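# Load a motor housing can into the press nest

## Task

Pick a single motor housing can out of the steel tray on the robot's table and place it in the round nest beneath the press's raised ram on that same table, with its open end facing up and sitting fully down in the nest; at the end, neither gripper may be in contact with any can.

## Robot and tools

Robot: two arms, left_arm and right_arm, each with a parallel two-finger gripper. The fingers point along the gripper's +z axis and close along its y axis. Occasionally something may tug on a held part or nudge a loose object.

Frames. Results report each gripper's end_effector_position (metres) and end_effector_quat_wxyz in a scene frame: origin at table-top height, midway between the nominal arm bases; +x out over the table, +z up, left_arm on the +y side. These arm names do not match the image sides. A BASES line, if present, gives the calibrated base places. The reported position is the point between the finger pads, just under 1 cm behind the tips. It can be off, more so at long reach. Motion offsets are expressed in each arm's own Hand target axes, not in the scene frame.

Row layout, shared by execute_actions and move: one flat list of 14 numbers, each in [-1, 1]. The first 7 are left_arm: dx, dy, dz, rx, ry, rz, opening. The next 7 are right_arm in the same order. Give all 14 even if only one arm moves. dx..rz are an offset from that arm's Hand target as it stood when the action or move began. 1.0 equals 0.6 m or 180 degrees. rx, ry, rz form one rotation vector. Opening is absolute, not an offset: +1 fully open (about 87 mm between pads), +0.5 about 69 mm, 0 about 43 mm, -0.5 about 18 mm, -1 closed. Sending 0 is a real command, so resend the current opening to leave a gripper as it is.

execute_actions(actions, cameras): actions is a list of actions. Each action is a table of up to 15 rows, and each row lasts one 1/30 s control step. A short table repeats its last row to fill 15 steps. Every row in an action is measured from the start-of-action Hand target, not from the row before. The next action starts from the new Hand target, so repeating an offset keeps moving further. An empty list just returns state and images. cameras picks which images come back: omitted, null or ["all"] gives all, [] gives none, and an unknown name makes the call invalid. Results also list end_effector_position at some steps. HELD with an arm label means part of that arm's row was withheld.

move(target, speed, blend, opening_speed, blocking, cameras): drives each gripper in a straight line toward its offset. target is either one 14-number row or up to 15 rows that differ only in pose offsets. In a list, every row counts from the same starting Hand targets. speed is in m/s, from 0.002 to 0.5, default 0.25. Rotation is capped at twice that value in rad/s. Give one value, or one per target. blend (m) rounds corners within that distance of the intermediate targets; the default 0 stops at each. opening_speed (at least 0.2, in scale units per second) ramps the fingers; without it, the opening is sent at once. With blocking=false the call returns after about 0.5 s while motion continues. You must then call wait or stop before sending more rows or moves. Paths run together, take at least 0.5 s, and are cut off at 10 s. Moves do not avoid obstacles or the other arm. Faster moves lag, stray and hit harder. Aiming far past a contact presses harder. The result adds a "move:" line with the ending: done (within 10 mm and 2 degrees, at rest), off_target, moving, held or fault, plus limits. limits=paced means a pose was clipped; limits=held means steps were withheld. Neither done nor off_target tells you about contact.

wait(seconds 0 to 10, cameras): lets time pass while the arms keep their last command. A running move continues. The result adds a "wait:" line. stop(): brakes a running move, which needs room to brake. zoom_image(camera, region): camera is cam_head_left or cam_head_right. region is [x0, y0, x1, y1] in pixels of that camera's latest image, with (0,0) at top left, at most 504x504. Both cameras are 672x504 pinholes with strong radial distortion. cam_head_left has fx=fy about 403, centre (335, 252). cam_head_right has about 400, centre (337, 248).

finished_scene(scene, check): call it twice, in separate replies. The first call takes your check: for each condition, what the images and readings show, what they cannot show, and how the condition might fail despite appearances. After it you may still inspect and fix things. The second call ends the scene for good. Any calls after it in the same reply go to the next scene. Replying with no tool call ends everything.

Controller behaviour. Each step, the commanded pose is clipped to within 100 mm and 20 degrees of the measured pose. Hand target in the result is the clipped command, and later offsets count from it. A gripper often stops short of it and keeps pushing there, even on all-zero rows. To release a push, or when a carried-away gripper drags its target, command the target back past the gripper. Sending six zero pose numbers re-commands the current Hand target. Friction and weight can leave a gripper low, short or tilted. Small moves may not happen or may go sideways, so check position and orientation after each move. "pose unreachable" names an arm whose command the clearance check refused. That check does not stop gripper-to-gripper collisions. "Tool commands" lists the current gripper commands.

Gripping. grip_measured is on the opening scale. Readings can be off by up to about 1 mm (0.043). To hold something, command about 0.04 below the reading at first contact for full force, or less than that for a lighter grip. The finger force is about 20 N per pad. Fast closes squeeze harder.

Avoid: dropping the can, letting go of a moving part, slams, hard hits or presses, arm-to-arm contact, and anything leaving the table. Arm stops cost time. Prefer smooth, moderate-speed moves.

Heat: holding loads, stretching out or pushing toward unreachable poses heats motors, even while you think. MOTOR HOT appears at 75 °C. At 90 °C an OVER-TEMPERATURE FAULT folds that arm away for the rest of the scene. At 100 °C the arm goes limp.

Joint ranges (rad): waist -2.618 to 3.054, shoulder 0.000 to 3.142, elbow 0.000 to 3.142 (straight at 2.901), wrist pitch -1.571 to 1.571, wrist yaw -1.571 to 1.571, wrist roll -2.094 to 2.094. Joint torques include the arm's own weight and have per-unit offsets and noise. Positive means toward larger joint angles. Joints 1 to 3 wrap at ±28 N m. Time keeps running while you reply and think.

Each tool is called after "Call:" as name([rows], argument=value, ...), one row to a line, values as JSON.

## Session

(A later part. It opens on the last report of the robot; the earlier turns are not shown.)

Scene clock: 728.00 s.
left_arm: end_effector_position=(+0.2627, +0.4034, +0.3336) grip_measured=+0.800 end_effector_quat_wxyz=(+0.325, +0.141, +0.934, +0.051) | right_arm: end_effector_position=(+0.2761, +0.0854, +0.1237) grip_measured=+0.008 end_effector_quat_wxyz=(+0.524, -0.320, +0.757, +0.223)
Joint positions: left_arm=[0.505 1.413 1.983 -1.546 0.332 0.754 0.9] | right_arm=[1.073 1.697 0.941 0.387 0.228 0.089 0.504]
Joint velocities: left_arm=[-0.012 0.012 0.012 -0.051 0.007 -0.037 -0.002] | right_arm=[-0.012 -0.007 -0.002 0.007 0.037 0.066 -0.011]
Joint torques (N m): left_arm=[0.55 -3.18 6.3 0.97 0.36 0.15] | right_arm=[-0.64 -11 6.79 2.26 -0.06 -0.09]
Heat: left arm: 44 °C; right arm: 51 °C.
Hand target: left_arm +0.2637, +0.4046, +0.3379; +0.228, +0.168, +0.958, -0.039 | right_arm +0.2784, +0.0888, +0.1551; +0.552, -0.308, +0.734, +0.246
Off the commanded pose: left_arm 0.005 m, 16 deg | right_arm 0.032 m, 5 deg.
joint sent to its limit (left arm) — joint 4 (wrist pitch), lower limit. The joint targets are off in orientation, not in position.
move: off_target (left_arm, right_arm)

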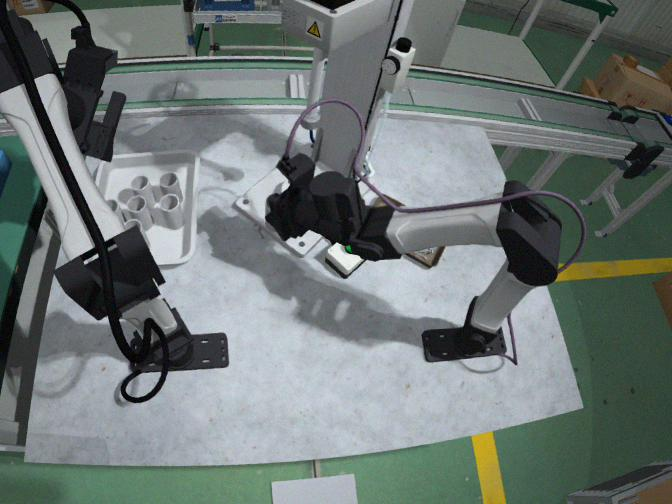

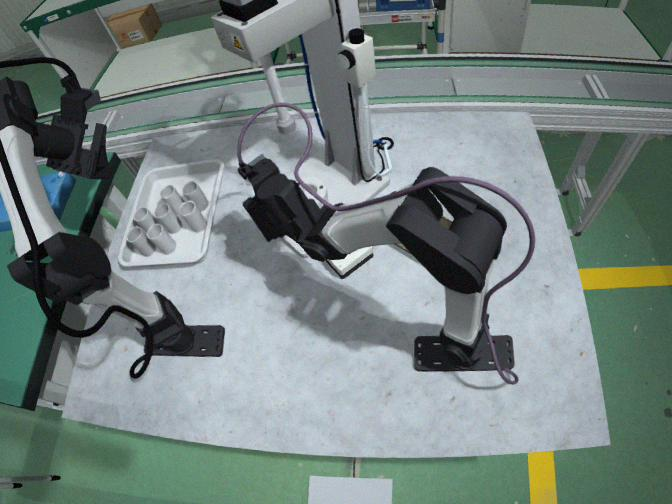

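Call:
move(target=[0,0,0,0,0,0,0.8,0.025,-0.0855,0.025,0,0,0,-0.45], speed=0.1)

Call:
zoom_image(camera="cam_head_left", region=[260, 100, 360, 250])

Call:
zoom_image(camera="cam_head_right", region=[240, 100, 360, 250])

Scene clock: 750.23 s.
left_arm: end_effector_position=(+0.2627, +0.4034, +0.3336) grip_measured=+0.800 end_effector_quat_wxyz=(+0.325, +0.141, +0.934, +0.051) | right_arm: end_effector_position=(+0.3187, +0.0575, +0.1262) grip_measured=+0.008 end_effector_quat_wxyz=(+0.538, -0.311, +0.747, +0.236)
Joint positions: left_arm=[0.505 1.413 1.983 -1.546 0.332 0.754 0.9] | right_arm=[0.921 1.697 0.904 0.478 0.082 0.045 0.504]
Joint velocities: left_arm=[0.002 -0.012 -0.002 -0.066 -0.037 0.007 -0.006] | right_arm=[-0.017 0.002 0.002 0.007 -0.037 0.022 -0.004]
Joint torques (N m): left_arm=[0.58 -3.25 6.28 0.96 0.4 0.16] | right_arm=[-0.73 -7.16 6.67 2.31 -0.12 -0.08]
Heat: left arm: 44 °C; right arm: 52 °C.
Hand target: left_arm +0.2637, +0.4046, +0.3379; +0.228, +0.168, +0.958, -0.039 | right_arm +0.3223, +0.0608, +0.1355; +0.553, -0.309, +0.734, +0.245
Off the commanded pose: left_arm 0.005 m, 16 deg | right_arm 0.011 m, 2 deg.
joint sent to its limit (left arm) — joint 4 (wrist pitch), lower limit. The joint targets are off in orientation, not in position.
move: off_target (left_arm, right_arm)

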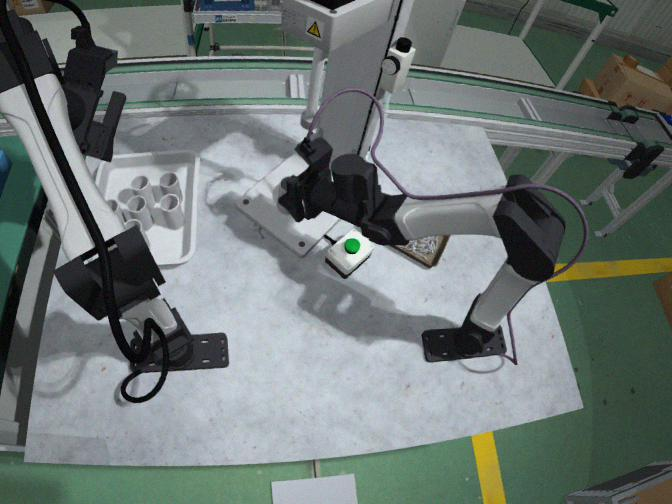

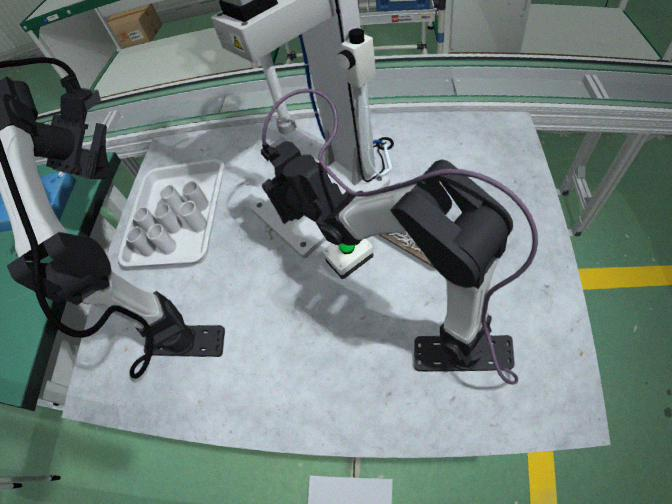

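Scaled by 3.360.

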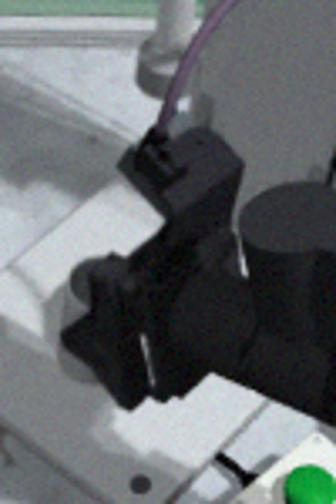

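Scaled by 3.360.

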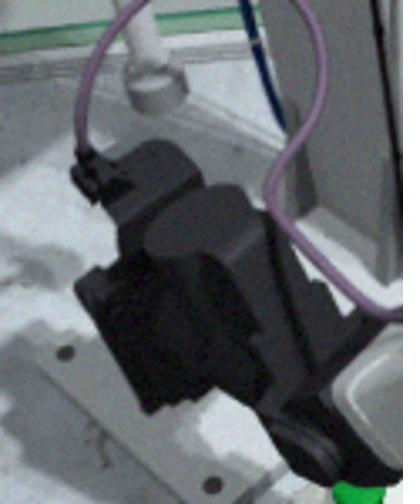

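Call:
zoom_image(camera="cam_head_left", region=[270, 165, 315, 230])

Scaled by 7.754.

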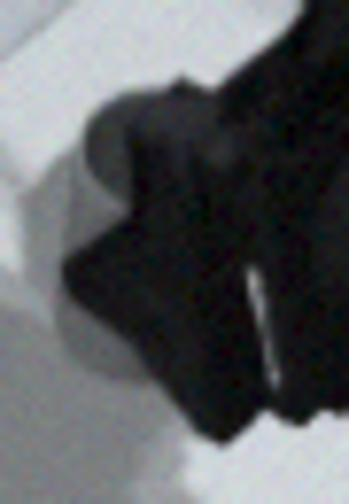

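Call:
move(target=[0,0,0,0,0,0,0.8,0,0,-0.03,0.294,0,0.082,-0.45], speed=0.2)

Call:
zoom_image(camera="cam_head_left", region=[240, 100, 360, 250])

Call:
zoom_image(camera="cam_head_right", region=[230, 100, 350, 250])

Scene clock: 802.20 s.
left_arm: end_effector_position=(+0.2627, +0.4034, +0.3336) grip_measured=+0.800 end_effector_quat_wxyz=(+0.325, +0.141, +0.934, +0.051) | right_arm: end_effector_position=(+0.3072, +0.0405, +0.1281) grip_measured=+0.008 end_effector_quat_wxyz=(+0.577, +0.051, +0.813, -0.047)
Joint positions: left_arm=[0.505 1.413 1.983 -1.546 0.332 0.754 0.9] | right_arm=[1.209 1.987 1.469 -0.444 1.158 0.902 0.504]
Joint velocities: left_arm=[-0.002 0.002 0.002 0.037 -0.066 -0.037 -0.006] | right_arm=[0.007 0.012 0.022 0.007 0.007 0.007 0.001]
Joint torques (N m): left_arm=[0.58 -3.29 6.28 0.97 0.39 0.13] | right_arm=[0.34 -8.17 9.61 1.05 0.78 0.08]
Heat: left arm: 44 °C; right arm: 48 °C.
Hand target: left_arm +0.2637, +0.4046, +0.3379; +0.228, +0.168, +0.958, -0.039 | right_arm +0.3105, +0.0477, +0.1383; +0.590, +0.065, +0.804, -0.042
Off the commanded pose: left_arm 0.005 m, 16 deg | right_arm 0.015 m, 3 deg.
joint sent to its limit (left arm) — joint 4 (wrist pitch), lower limit. The joint targets are off in orientation, not in position.
move: off_target (left_arm, right_arm)

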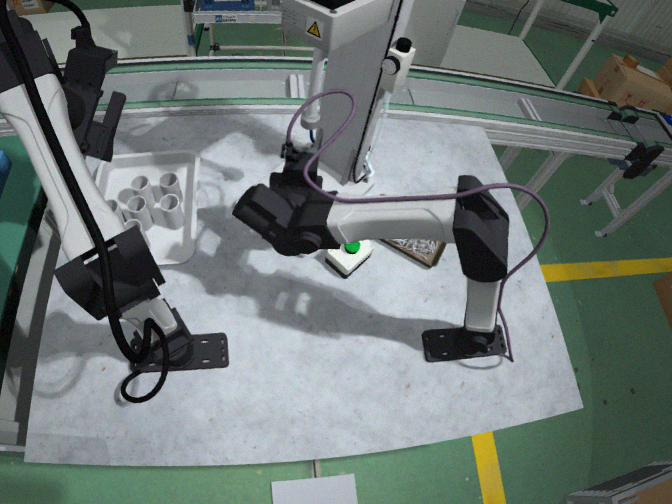

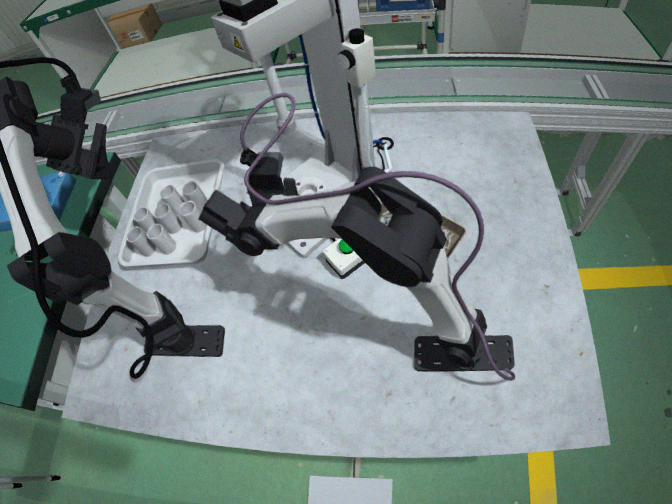

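Scaled by 3.360.

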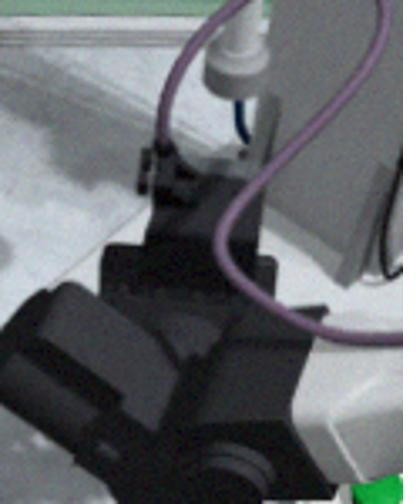

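Scaled by 3.360.

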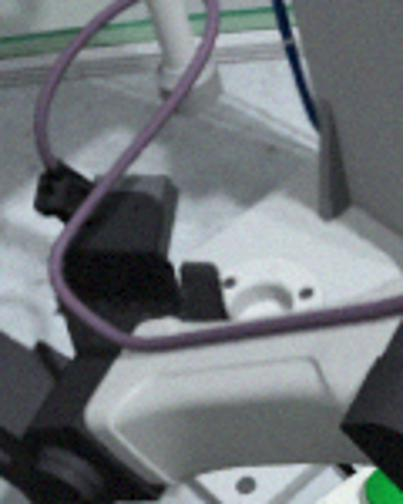

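Call:
zoom_image(camera="cam_head_right", region=[240, 140, 320, 220])

Call:
zoom_image(camera="cam_head_left", region=[265, 130, 345, 210])

Scaled by 6.300.

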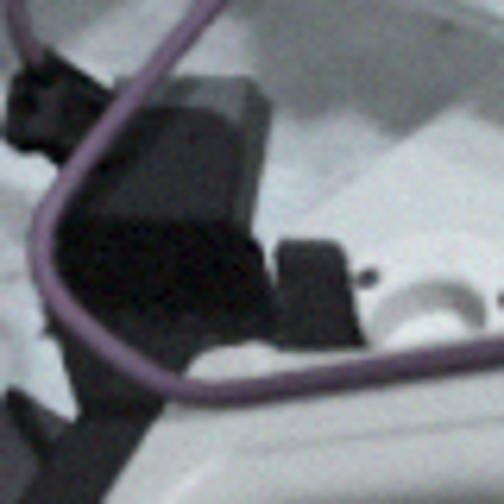

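Scaled by 6.300.

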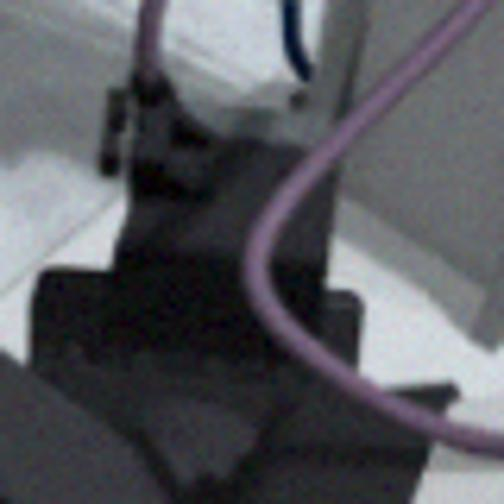

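Call:
move(target=[0,0,0,0,0,0,0.8,0,0,0,-0.15,0,-0.04,-0.45], speed=0.2)

Call:
zoom_image(camera="cam_head_left", region=[260, 120, 360, 240])

Call:
zoom_image(camera="cam_head_right", region=[240, 120, 340, 240])

Scene clock: 835.53 s.
left_arm: end_effector_position=(+0.2627, +0.4034, +0.3336) grip_measured=+0.800 end_effector_quat_wxyz=(+0.325, +0.141, +0.934, +0.051) | right_arm: end_effector_position=(+0.3066, +0.0470, +0.1135) grip_measured=+0.008 end_effector_quat_wxyz=(+0.570, -0.145, +0.804, +0.086)
Joint positions: left_arm=[0.505 1.413 1.983 -1.546 0.332 0.754 0.9] | right_arm=[1.125 1.771 1 0.31 0.715 0.286 0.504]
Joint velocities: left_arm=[-0.002 -0.002 -0.017 0.022 -0.037 0.022 -0.041] | right_arm=[-0.007 0.007 0.012 0.095 0.037 0.095 -0.004]
Joint torques (N m): left_arm=[0.49 -3.29 6.37 0.96 0.36 0.18] | right_arm=[-0.91 -11.28 6.46 2.01 0.13 -0.08]
Heat: left arm: 44 °C; right arm: 50 °C.
Hand target: left_arm +0.2637, +0.4046, +0.3379; +0.228, +0.168, +0.958, -0.039 | right_arm +0.3106, +0.0487, +0.1397; +0.589, -0.128, +0.790, +0.110
Off the commanded pose: left_arm 0.005 m, 16 deg | right_arm 0.025 m, 4 deg.
joint sent to its limit (left arm) — joint 4 (wrist pitch), lower limit. The joint targets are off in orientation, not in position.
move: off_target (left_arm, right_arm)

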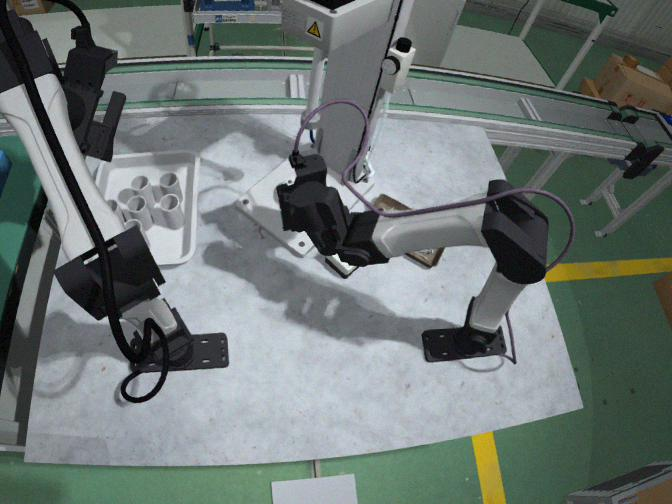

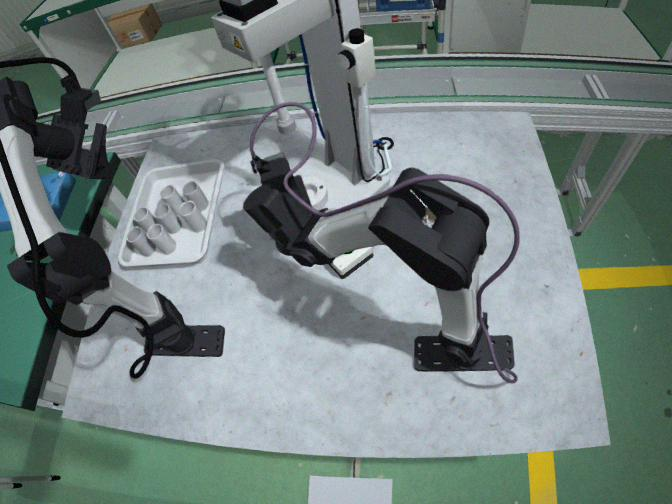

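Scaled by 4.200.

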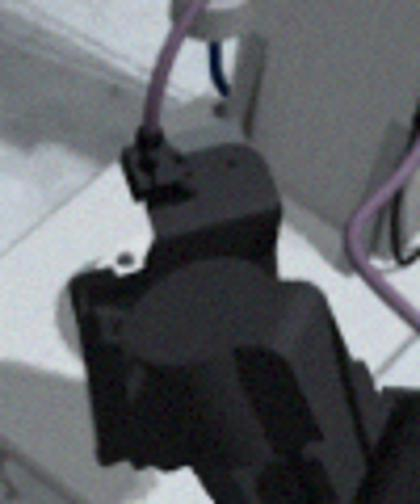

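Scaled by 4.200.

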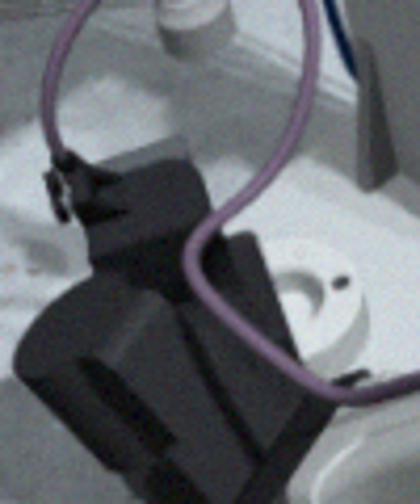

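Call:
move(target=[0,0,0,0,0,0,0.8,0.066,0.0226,-0.046,0,0,0,-0.45], speed=0.1)

Call:
zoom_image(camera="cam_head_right", region=[240, 120, 360, 260])

Scene clock: 855.47 s.
left_arm: end_effector_position=(+0.2627, +0.4034, +0.3336) grip_measured=+0.800 end_effector_quat_wxyz=(+0.325, +0.141, +0.934, +0.051) | right_arm: end_effector_position=(+0.2691, +0.0474, +0.0877) grip_measured=+0.008 end_effector_quat_wxyz=(+0.570, -0.151, +0.803, +0.091)
Joint positions: left_arm=[0.505 1.413 1.983 -1.546 0.332 0.754 0.9] | right_arm=[1.219 1.771 0.886 0.392 0.785 0.335 0.504]
Joint velocities: left_arm=[-0.012 -0.022 0.002 0.037 0.037 0.037 0.01] | right_arm=[-0.007 -0.002 -0.022 0.066 0.037 0.066 -0.001]
Joint torques (N m): left_arm=[0.53 -3.29 6.37 0.96 0.39 0.16] | right_arm=[0.35 -10.04 6.16 1.94 0.43 0.08]
Heat: left arm: 44 °C; right arm: 50 °C.
Hand target: left_arm +0.2637, +0.4046, +0.3379; +0.228, +0.168, +0.958, -0.039 | right_arm +0.2702, +0.0507, +0.1092; +0.588, -0.128, +0.791, +0.110
Off the commanded pose: left_arm 0.005 m, 16 deg | right_arm 0.022 m, 4 deg.
joint sent to its limit (left arm) — joint 4 (wrist pitch), lower limit. The joint targets are off in orientation, not in position.
move: off_target (left_arm, right_arm)

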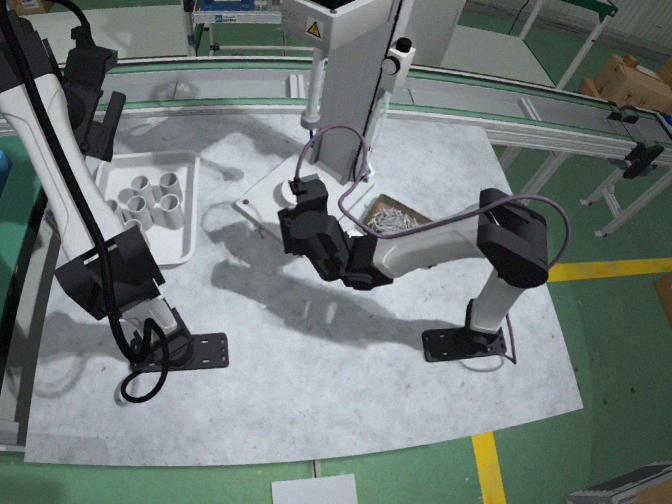

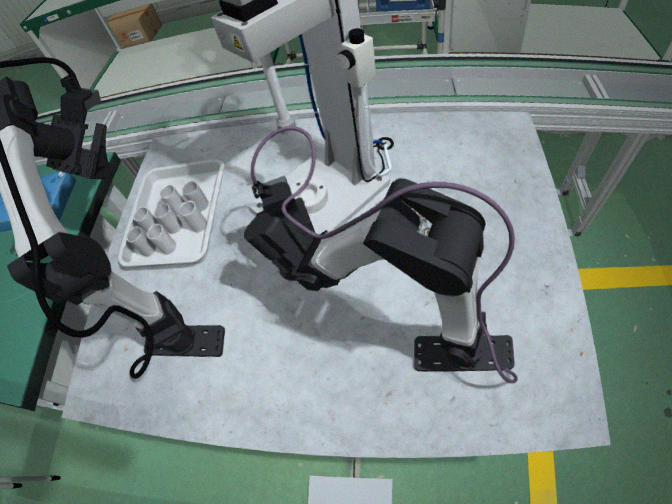

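Scaled by 3.600.

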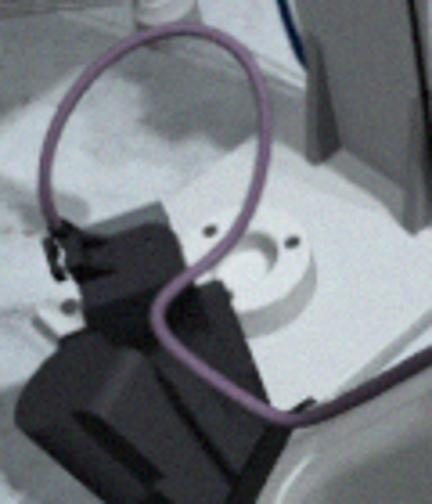

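Call:
move(target=[0,0,0,0,0,0,0.8,-0.0235,0.0075,0.033,0,0,0,-0.45], speed=0.1)

Call:
zoom_image(camera="cam_head_left", region=[250, 140, 350, 270])

Scene clock: 862.90 s.
left_arm: end_effector_position=(+0.2627, +0.4034, +0.3336) grip_measured=+0.800 end_effector_quat_wxyz=(+0.325, +0.141, +0.934, +0.051) | right_arm: end_effector_position=(+0.2840, +0.0524, +0.1050) grip_measured=+0.008 end_effector_quat_wxyz=(+0.579, -0.137, +0.798, +0.097)
Joint positions: left_arm=[0.505 1.413 1.983 -1.546 0.332 0.754 0.9] | right_arm=[1.191 1.771 0.936 0.386 0.775 0.321 0.504]
Joint velocities: left_arm=[-0.002 0.002 -0.027 -0.007 -0.022 -0.051 -0.006] | right_arm=[-0.002 0.002 0.012 0.007 -0.022 0.007 0.011]
Joint torques (N m): left_arm=[0.61 -3.21 6.48 0.98 0.37 0.16] | right_arm=[-0.79 -6.83 9.17 1.79 0.13 -0.08]
Heat: left arm: 44 °C; right arm: 50 °C.
Hand target: left_arm +0.2637, +0.4046, +0.3379; +0.228, +0.168, +0.958, -0.039 | right_arm +0.2907, +0.0618, +0.1175; +0.589, -0.128, +0.791, +0.110
Off the commanded pose: left_arm 0.005 m, 16 deg | right_arm 0.017 m, 2 deg.
joint sent to its limit (left arm) — joint 4 (wrist pitch), lower limit. The joint targets are off in orientation, not in position.
move: off_target (left_arm, right_arm)

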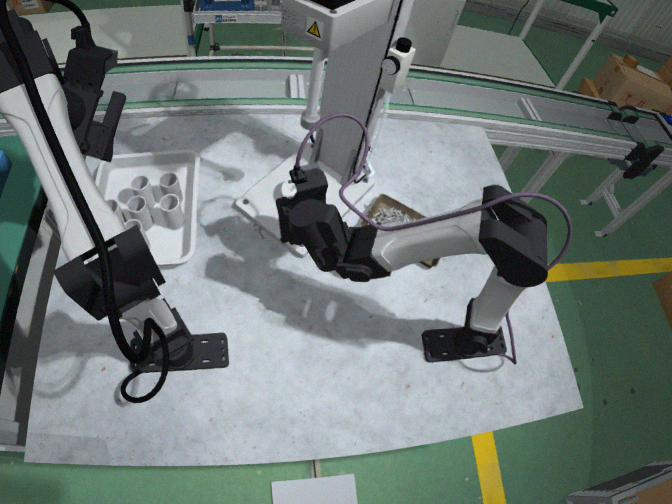

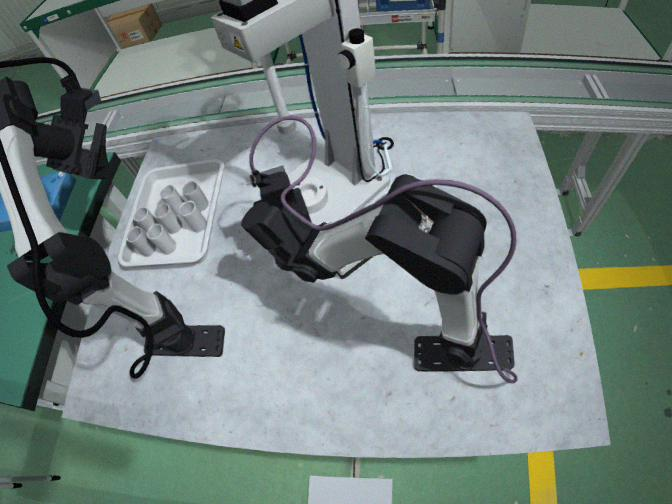

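Scaled by 3.877.

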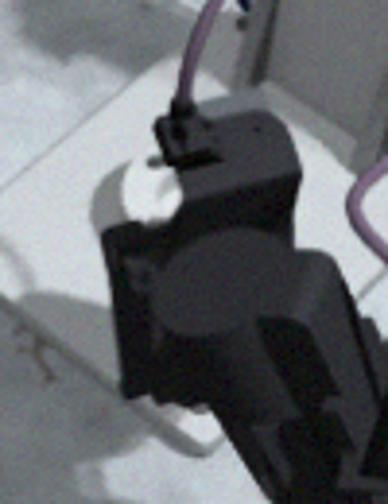

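Call:
move(target=[0,0,0,0,0,0,0.8,0.067,0,0.0195,0,0,0,-0.45], speed=0.05, cameras=[])

Call:
move(target=[0,0,0,0,0,0,0.8,0.012,0,0.0035,0,0,0,-0.45], speed=0.05)

Call:
zoom_image(camera="cam_head_left", region=[250, 140, 350, 270])

Scene clock: 867.10 s.
left_arm: end_effector_position=(+0.2627, +0.4034, +0.3336) grip_measured=+0.800 end_effector_quat_wxyz=(+0.325, +0.141, +0.934, +0.051) | right_arm: end_effector_position=(+0.2880, +0.0618, +0.0760) grip_measured=+0.008 end_effector_quat_wxyz=(+0.584, -0.132, +0.794, +0.105)
Joint positions: left_arm=[0.505 1.413 1.983 -1.546 0.332 0.754 0.9] | right_arm=[1.191 1.877 0.914 0.537 0.775 0.321 0.504]
Joint velocities: left_arm=[0.012 -0.002 0.002 0.007 -0.081 -0.022 0.006] | right_arm=[-0.017 -0.007 0.007 0.007 0.022 -0.007 -0.001]
Joint torques (N m): left_arm=[0.58 -3.26 6.38 0.97 0.36 0.15] | right_arm=[-0.62 -6.93 5.65 1.99 0.14 -0.06]
Heat: left arm: 44 °C; right arm: 49 °C.
Hand target: left_arm +0.2637, +0.4046, +0.3379; +0.228, +0.168, +0.958, -0.039 | right_arm +0.2905, +0.0633, +0.0754; +0.589, -0.128, +0.791, +0.110
Off the commanded pose: left_arm 0.005 m, 16 deg | right_arm 0.002 m, 1 deg.
joint sent to its limit (left arm) — joint 4 (wrist pitch), lower limit. The joint targets are off in orientation, not in position.
move: off_target (left_arm)
No camera images: "cameras" was empty.

Scene clock: 868.00 s.
left_arm: end_effector_position=(+0.2627, +0.4034, +0.3336) grip_measured=+0.800 end_effector_quat_wxyz=(+0.325, +0.141, +0.934, +0.051) | right_arm: end_effector_position=(+0.2892, +0.0645, +0.0750) grip_measured=+0.008 end_effector_quat_wxyz=(+0.590, -0.125, +0.790, +0.113)
Joint positions: left_arm=[0.505 1.413 1.983 -1.546 0.332 0.754 0.9] | right_arm=[1.191 1.893 0.906 0.585 0.775 0.32 0.504]
Joint velocities: left_arm=[-0.012 -0.012 -0.022 -0.022 0.037 -0.081 -0.002] | right_arm=[-0.002 -0.017 -0.007 -0.037 0.022 -0.081 -0.004]
Joint torques (N m): left_arm=[0.62 -3.23 6.38 0.93 0.38 0.16] | right_arm=[-0.58 -6.43 5.44 1.83 0.13 -0.05]
Heat: left arm: 44 °C; right arm: 49 °C.
Hand target: left_arm +0.2637, +0.4046, +0.3379; +0.228, +0.168, +0.958, -0.039 | right_arm +0.2904, +0.0635, +0.0678; +0.589, -0.128, +0.791, +0.110
Off the commanded pose: left_arm 0.005 m, 16 deg | right_arm 0.007 m, 0 deg.
joint sent to its limit (left arm) — joint 4 (wrist pitch), lower limit. The joint targets are off in orientation, not in position.
move: off_target (left_arm)

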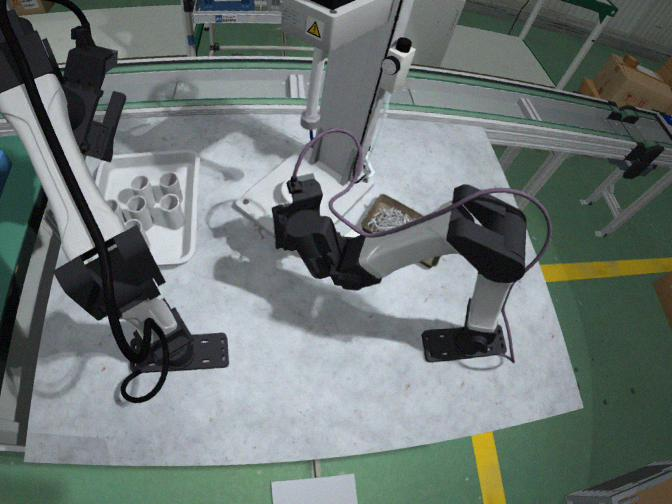

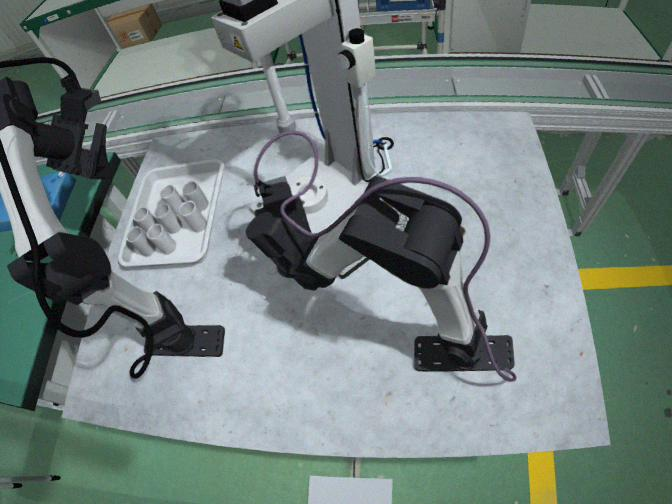

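Scaled by 3.877.

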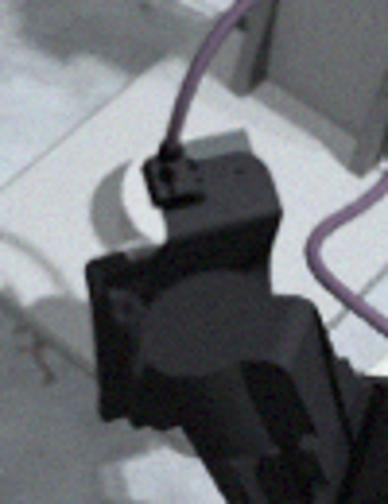

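Call:
move(target=[0,0,0,0,0,0,0.8,0.009,0,0.0026,0,0,0,-0.45], speed=0.05, cameras=[])

Scene clock: 870.93 s.
left_arm: end_effector_position=(+0.2627, +0.4034, +0.3336) grip_measured=+0.800 end_effector_quat_wxyz=(+0.325, +0.141, +0.934, +0.051) | right_arm: end_effector_position=(+0.2906, +0.0675, +0.0752) grip_measured=+0.008 end_effector_quat_wxyz=(+0.594, -0.121, +0.786, +0.119)
Joint positions: left_arm=[0.505 1.413 1.983 -1.546 0.332 0.754 0.9] | right_arm=[1.191 1.905 0.906 0.618 0.775 0.318 0.504]
Joint velocities: left_arm=[-0.002 -0.007 -0.022 0.051 -0.022 -0.022 -0.017] | right_arm=[0.002 -0.007 -0.002 0.007 -0.051 0.037 0.001]
Joint torques (N m): left_arm=[0.73 -3.28 6.28 0.96 0.38 0.16] | right_arm=[-0.55 -6.17 4.88 1.72 0.13 -0.03]
Heat: left arm: 44 °C; right arm: 49 °C.
Hand target: left_arm +0.2637, +0.4046, +0.3379; +0.228, +0.168, +0.958, -0.039 | right_arm +0.2904, +0.0637, +0.0622; +0.589, -0.128, +0.791, +0.110
Off the commanded pose: left_arm 0.005 m, 16 deg | right_arm 0.014 m, 2 deg.
joint sent to its limit (left arm) — joint 4 (wrist pitch), lower limit. The joint targets are off in orientation, not in position.
move: off_target (left_arm, right_arm)
No camera images: "cameras" was empty.

Call:
move(target=[0,0,0,0,0,0,0.8,-0.016,0,-0.0047,0,0,0,-0.45], speed=0.05, cameras=[])

Call:
move(target=[0,0,0,0,0,0,0.8,0,0,0,0,0,0,0.9], opening_speed=0.6)

Call:
zoom_image(camera="cam_head_left", region=[250, 140, 350, 270])

Scene clock: 874.90 s.
left_arm: end_effector_position=(+0.2627, +0.4034, +0.3336) grip_measured=+0.800 end_effector_quat_wxyz=(+0.325, +0.141, +0.934, +0.051) | right_arm: end_effector_position=(+0.2905, +0.0673, +0.0748) grip_measured=+0.008 end_effector_quat_wxyz=(+0.594, -0.122, +0.786, +0.119)
Joint positions: left_arm=[0.505 1.413 1.983 -1.546 0.332 0.754 0.9] | right_arm=[1.191 1.906 0.906 0.617 0.775 0.318 0.504]
Joint velocities: left_arm=[0.017 -0.012 -0.007 0.022 0.007 -0.007 -0.01] | right_arm=[-0.007 0.002 -0.002 -0.051 -0.051 0.037 0.001]
Joint torques (N m): left_arm=[0.53 -3.25 6.39 0.95 0.37 0.14] | right_arm=[-0.59 -8.5 5.76 1.34 0.12 -0.04]
Heat: left arm: 44 °C; right arm: 48 °C.
Hand target: left_arm +0.2637, +0.4046, +0.3379; +0.228, +0.168, +0.958, -0.039 | right_arm +0.2904, +0.0633, +0.0722; +0.589, -0.128, +0.791, +0.110
Off the commanded pose: left_arm 0.005 m, 16 deg | right_arm 0.005 m, 1 deg.
joint sent to its limit (left arm) — joint 4 (wrist pitch), lower limit. The joint targets are off in orientation, not in position.
move: off_target (left_arm)
No camera images: "cameras" was empty.

Scene clock: 877.37 s.
left_arm: end_effector_position=(+0.2627, +0.4034, +0.3336) grip_measured=+0.800 end_effector_quat_wxyz=(+0.325, +0.141, +0.934, +0.051) | right_arm: end_effector_position=(+0.2893, +0.0646, +0.0702) grip_measured=+0.900 end_effector_quat_wxyz=(+0.588, -0.128, +0.791, +0.110)
Joint positions: left_arm=[0.505 1.413 1.983 -1.546 0.332 0.754 0.9] | right_arm=[1.191 1.906 0.906 0.591 0.775 0.318 0.95]
Joint velocities: left_arm=[-0.007 0.007 0.007 -0.022 0.007 0.022 0.006] | right_arm=[-0.002 0.002 -0.002 -0.037 -0.037 -0.066 0.002]
Joint torques (N m): left_arm=[0.59 -3.21 6.34 0.96 0.38 0.13] | right_arm=[-0.59 -8.5 5.79 1.59 0.14 -0.04]
Heat: left arm: 44 °C; right arm: 48 °C.
Hand target: left_arm +0.2637, +0.4046, +0.3379; +0.228, +0.168, +0.958, -0.039 | right_arm +0.2904, +0.0633, +0.0722; +0.589, -0.128, +0.791, +0.110
Off the commanded pose: left_arm 0.005 m, 16 deg | right_arm 0.003 m, 0 deg.
joint sent to its limit (left arm) — joint 4 (wrist pitch), lower limit. The joint targets are off in orientation, not in position.
move: off_target (left_arm)

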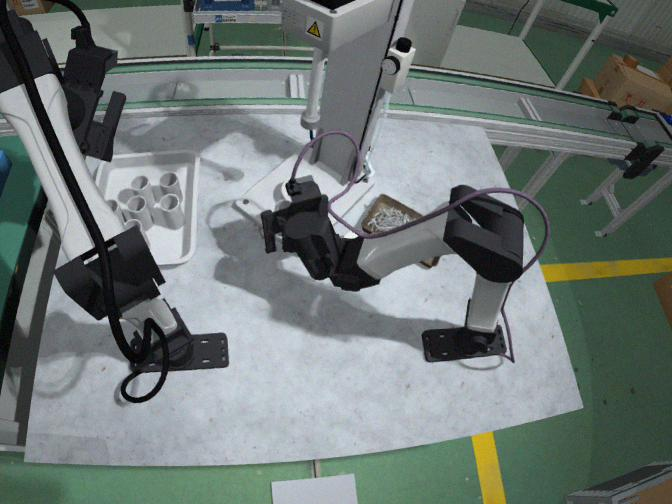

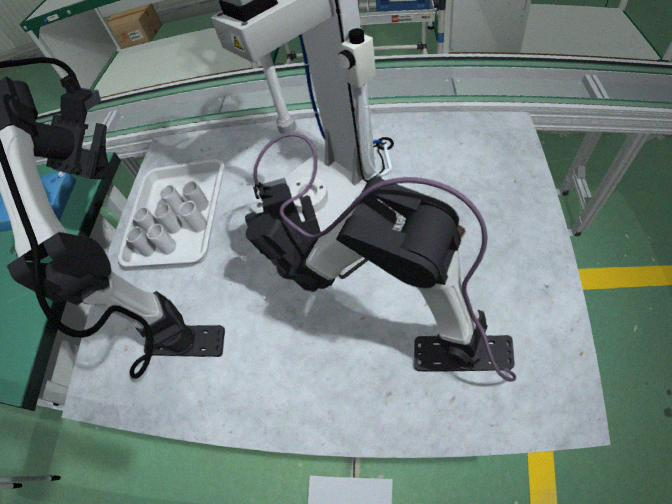

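Scaled by 3.877.

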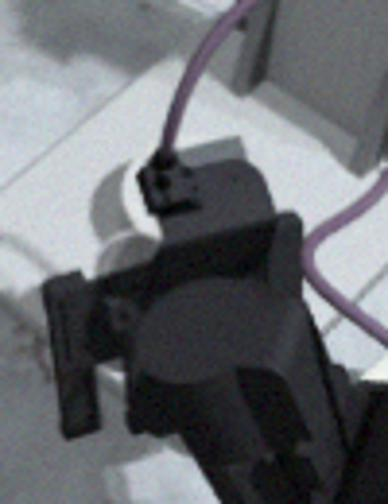

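Call:
move(target=[0,0,0,0,0,0,0.8,0.042,0,-0.144,0,0,0,0.9], speed=0.12)

Call:
zoom_image(camera="cam_head_left", region=[250, 150, 350, 270])

Call:
zoom_image(camera="cam_head_right", region=[240, 150, 340, 270])

Scene clock: 889.60 s.
left_arm: end_effector_position=(+0.2627, +0.4034, +0.3336) grip_measured=+0.800 end_effector_quat_wxyz=(+0.325, +0.141, +0.934, +0.051) | right_arm: end_effector_position=(+0.2058, +0.0352, +0.0588) grip_measured=+0.900 end_effector_quat_wxyz=(+0.580, -0.139, +0.796, +0.100)
Joint positions: left_arm=[0.505 1.413 1.983 -1.546 0.332 0.754 0.9] | right_arm=[1.402 1.758 0.714 0.484 0.956 0.47 0.95]
Joint velocities: left_arm=[-0.012 -0.012 -0.017 0.007 0.081 -0.037 -0.006] | right_arm=[-0.012 -0.012 0.007 -0.066 0.007 0.037 -0.011]
Joint torques (N m): left_arm=[0.62 -3.25 6.34 0.96 0.39 0.13] | right_arm=[0.35 -9.46 5.29 1.43 0.41 0.09]
Heat: left arm: 44 °C; right arm: 48 °C.
Hand target: left_arm +0.2637, +0.4046, +0.3379; +0.228, +0.168, +0.958, -0.039 | right_arm +0.2045, +0.0348, +0.0717; +0.587, -0.127, +0.792, +0.110
Off the commanded pose: left_arm 0.005 m, 16 deg | right_arm 0.014 m, 2 deg.
joint sent to its limit (left arm) — joint 4 (wrist pitch), lower limit. The joint targets are off in orientation, not in position.
move: off_target (left_arm, right_arm)

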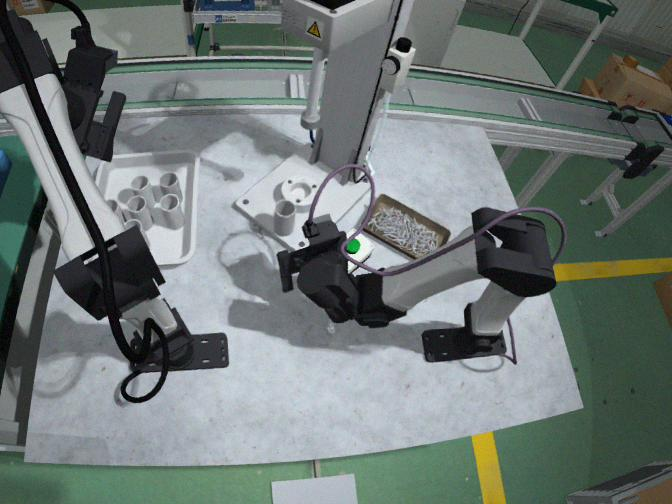

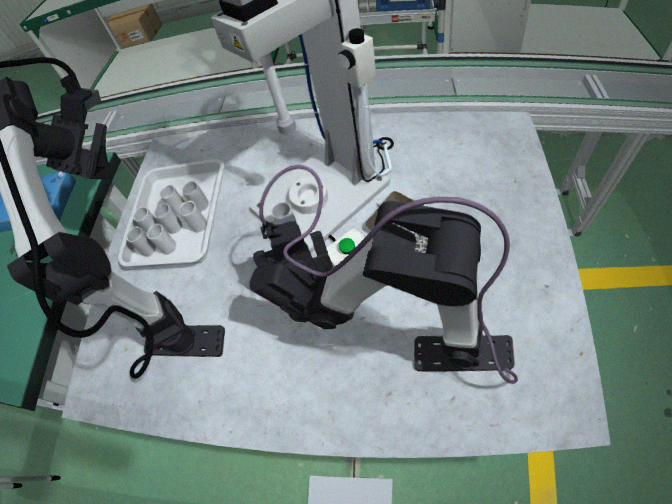

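Scaled by 4.200.

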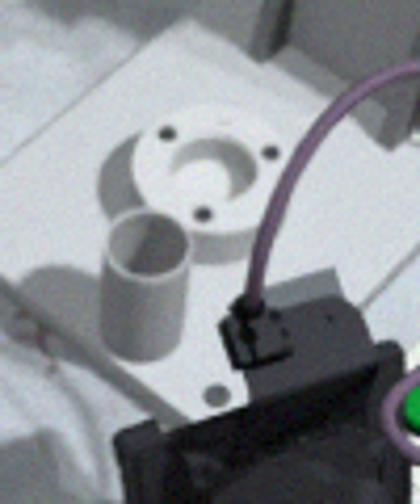

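Scaled by 4.200.

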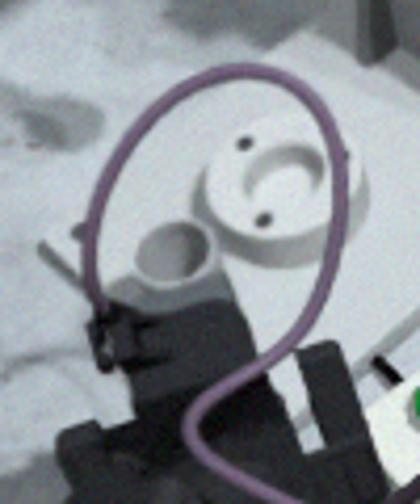

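Call:
zoom_image(camera="cam_head_left", region=[268, 168, 323, 243])

Scaled by 6.720.

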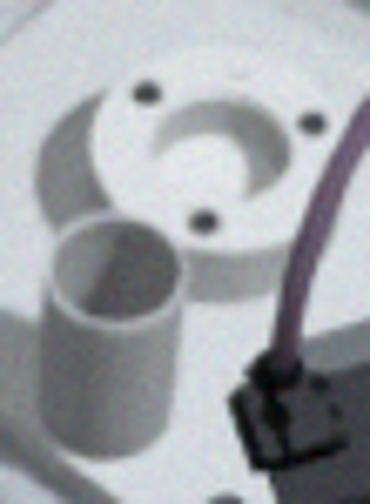

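Call:
move(target=[0,0,0,0,0,0,0.8,-0.026,0,0.1485,0,0,0,0.95], speed=0.1)

Call:
zoom_image(camera="cam_head_left", region=[250, 150, 350, 270])

Scene clock: 910.40 s.
left_arm: end_effector_position=(+0.2627, +0.4034, +0.3336) grip_measured=+0.800 end_effector_quat_wxyz=(+0.325, +0.141, +0.934, +0.051) | right_arm: end_effector_position=(+0.2854, +0.0550, +0.0587) grip_measured=+0.950 end_effector_quat_wxyz=(+0.585, -0.129, +0.794, +0.101)
Joint positions: left_arm=[0.505 1.413 1.983 -1.546 0.332 0.754 0.9] | right_arm=[1.193 1.909 0.866 0.613 0.786 0.323 0.975]
Joint velocities: left_arm=[-0.002 -0.017 -0.002 0.007 -0.081 0.007 0.002] | right_arm=[0.002 -0.017 0.002 -0.066 -0.022 -0.066 -0.007]
Joint torques (N m): left_arm=[0.66 -3.28 6.34 0.98 0.38 0.18] | right_arm=[-0.69 -6.41 7.9 1.77 0.06 -0.09]
Heat: left arm: 44 °C; right arm: 47 °C.
Hand target: left_arm +0.2637, +0.4046, +0.3379; +0.228, +0.168, +0.958, -0.039 | right_arm +0.2902, +0.0638, +0.0623; +0.589, -0.128, +0.791, +0.111
Off the commanded pose: left_arm 0.005 m, 16 deg | right_arm 0.011 m, 1 deg.
joint sent to its limit (left arm) — joint 4 (wrist pitch), lower limit. The joint targets are off in orientation, not in position.
move: off_target (left_arm, right_arm)

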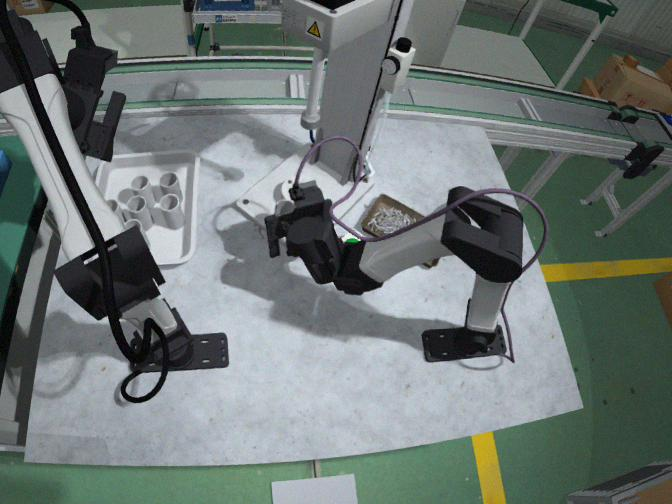

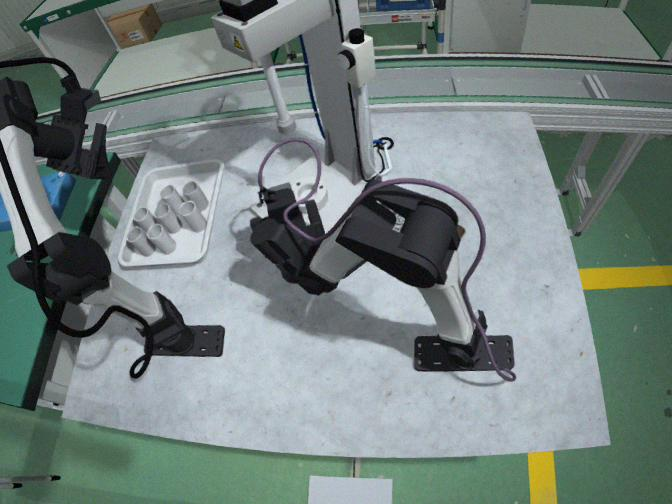

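Scaled by 4.200.

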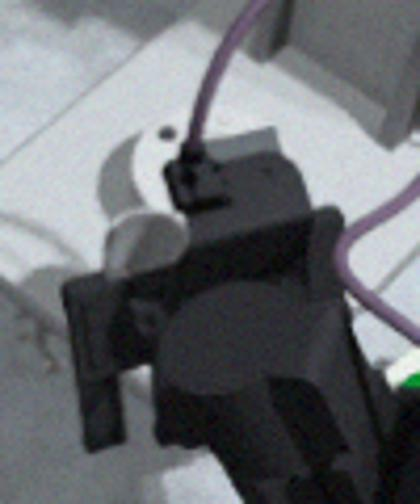

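Call:
move(target=[0,0,0,0,0,0,0.8,0,0.014,0.008,0,0,0,0.95], speed=0.1, cameras=[])

Scene clock: 915.47 s.
left_arm: end_effector_position=(+0.2627, +0.4034, +0.3336) grip_measured=+0.800 end_effector_quat_wxyz=(+0.325, +0.141, +0.934, +0.051) | right_arm: end_effector_position=(+0.2897, +0.0652, +0.0597) grip_measured=+0.950 end_effector_quat_wxyz=(+0.588, -0.127, +0.792, +0.105)
Joint positions: left_arm=[0.505 1.413 1.983 -1.546 0.332 0.754 0.9] | right_arm=[1.193 1.94 0.907 0.614 0.785 0.323 0.975]
Joint velocities: left_arm=[-0.002 -0.027 -0.007 -0.066 0.022 -0.051 -0.006] | right_arm=[-0.012 -0.002 -0.012 -0.007 -0.037 -0.022 -0.002]
Joint torques (N m): left_arm=[0.58 -3.19 6.38 0.94 0.38 0.16] | right_arm=[-0.16 -6.67 7.94 1.63 0.11 -0.04]
Heat: left arm: 44 °C; right arm: 46 °C.
Hand target: left_arm +0.2637, +0.4046, +0.3379; +0.228, +0.168, +0.958, -0.039 | right_arm +0.2919, +0.0732, +0.0612; +0.589, -0.128, +0.791, +0.111
Off the commanded pose: left_arm 0.005 m, 16 deg | right_arm 0.008 m, 1 deg.
joint sent to its limit (left arm) — joint 4 (wrist pitch), lower limit. The joint targets are off in orientation, not in position.
move: off_target (left_arm)
No camera images: "cameras" was empty.

Call:
move(target=[0,0,0,0,0,0,0.8,0,0,0,0,0,0,-0.45], opening_speed=0.5)

Call:
zoom_image(camera="cam_head_left", region=[250, 150, 350, 270])

Scene clock: 920.77 s.
left_arm: end_effector_position=(+0.2627, +0.4034, +0.3336) grip_measured=+0.800 end_effector_quat_wxyz=(+0.325, +0.141, +0.934, +0.051) | right_arm: end_effector_position=(+0.2897, +0.0652, +0.0597) grip_measured=+0.002 end_effector_quat_wxyz=(+0.588, -0.127, +0.792, +0.105)
Joint positions: left_arm=[0.505 1.413 1.983 -1.546 0.332 0.754 0.9] | right_arm=[1.193 1.94 0.907 0.614 0.785 0.323 0.501]
Joint velocities: left_arm=[-0.017 0.012 0.037 -0.022 0.007 0.007 0.014] | right_arm=[-0.007 -0.007 -0.007 -0.125 -0.007 0.11 0.001]
Joint torques (N m): left_arm=[0.66 -3.22 6.35 0.97 0.37 0.17] | right_arm=[-0.16 -6.67 7.95 1.63 0.11 -0.04]
Heat: left arm: 44 °C; right arm: 46 °C.
Hand target: left_arm +0.2637, +0.4046, +0.3379; +0.228, +0.168, +0.958, -0.039 | right_arm +0.2919, +0.0732, +0.0612; +0.589, -0.128, +0.791, +0.111
Off the commanded pose: left_arm 0.005 m, 16 deg | right_arm 0.008 m, 1 deg.
joint sent to its limit (left arm) — joint 4 (wrist pitch), lower limit. The joint targets are off in orientation, not in position.
move: off_target (left_arm)

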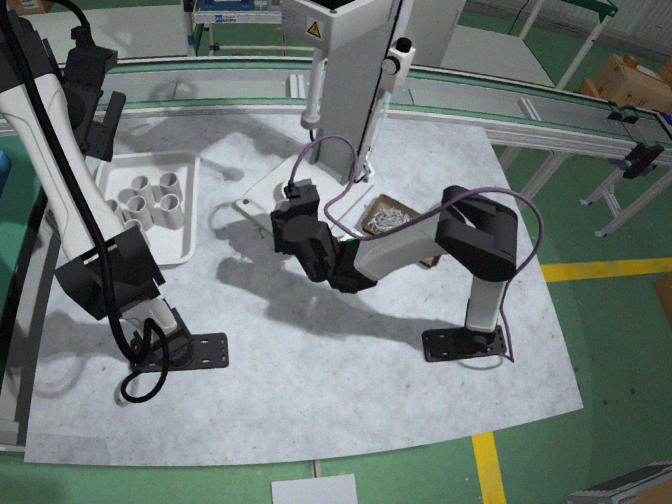

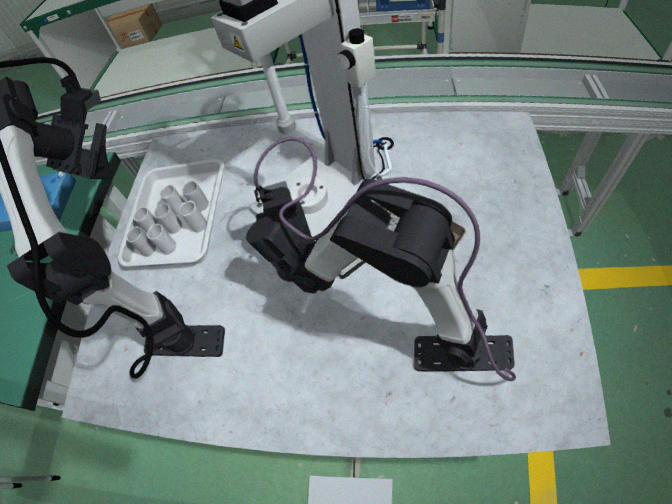

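Scaled by 4.200.

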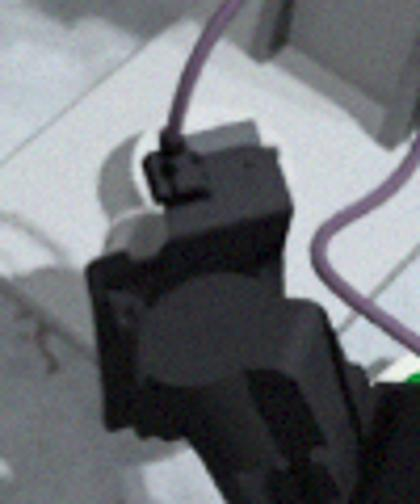

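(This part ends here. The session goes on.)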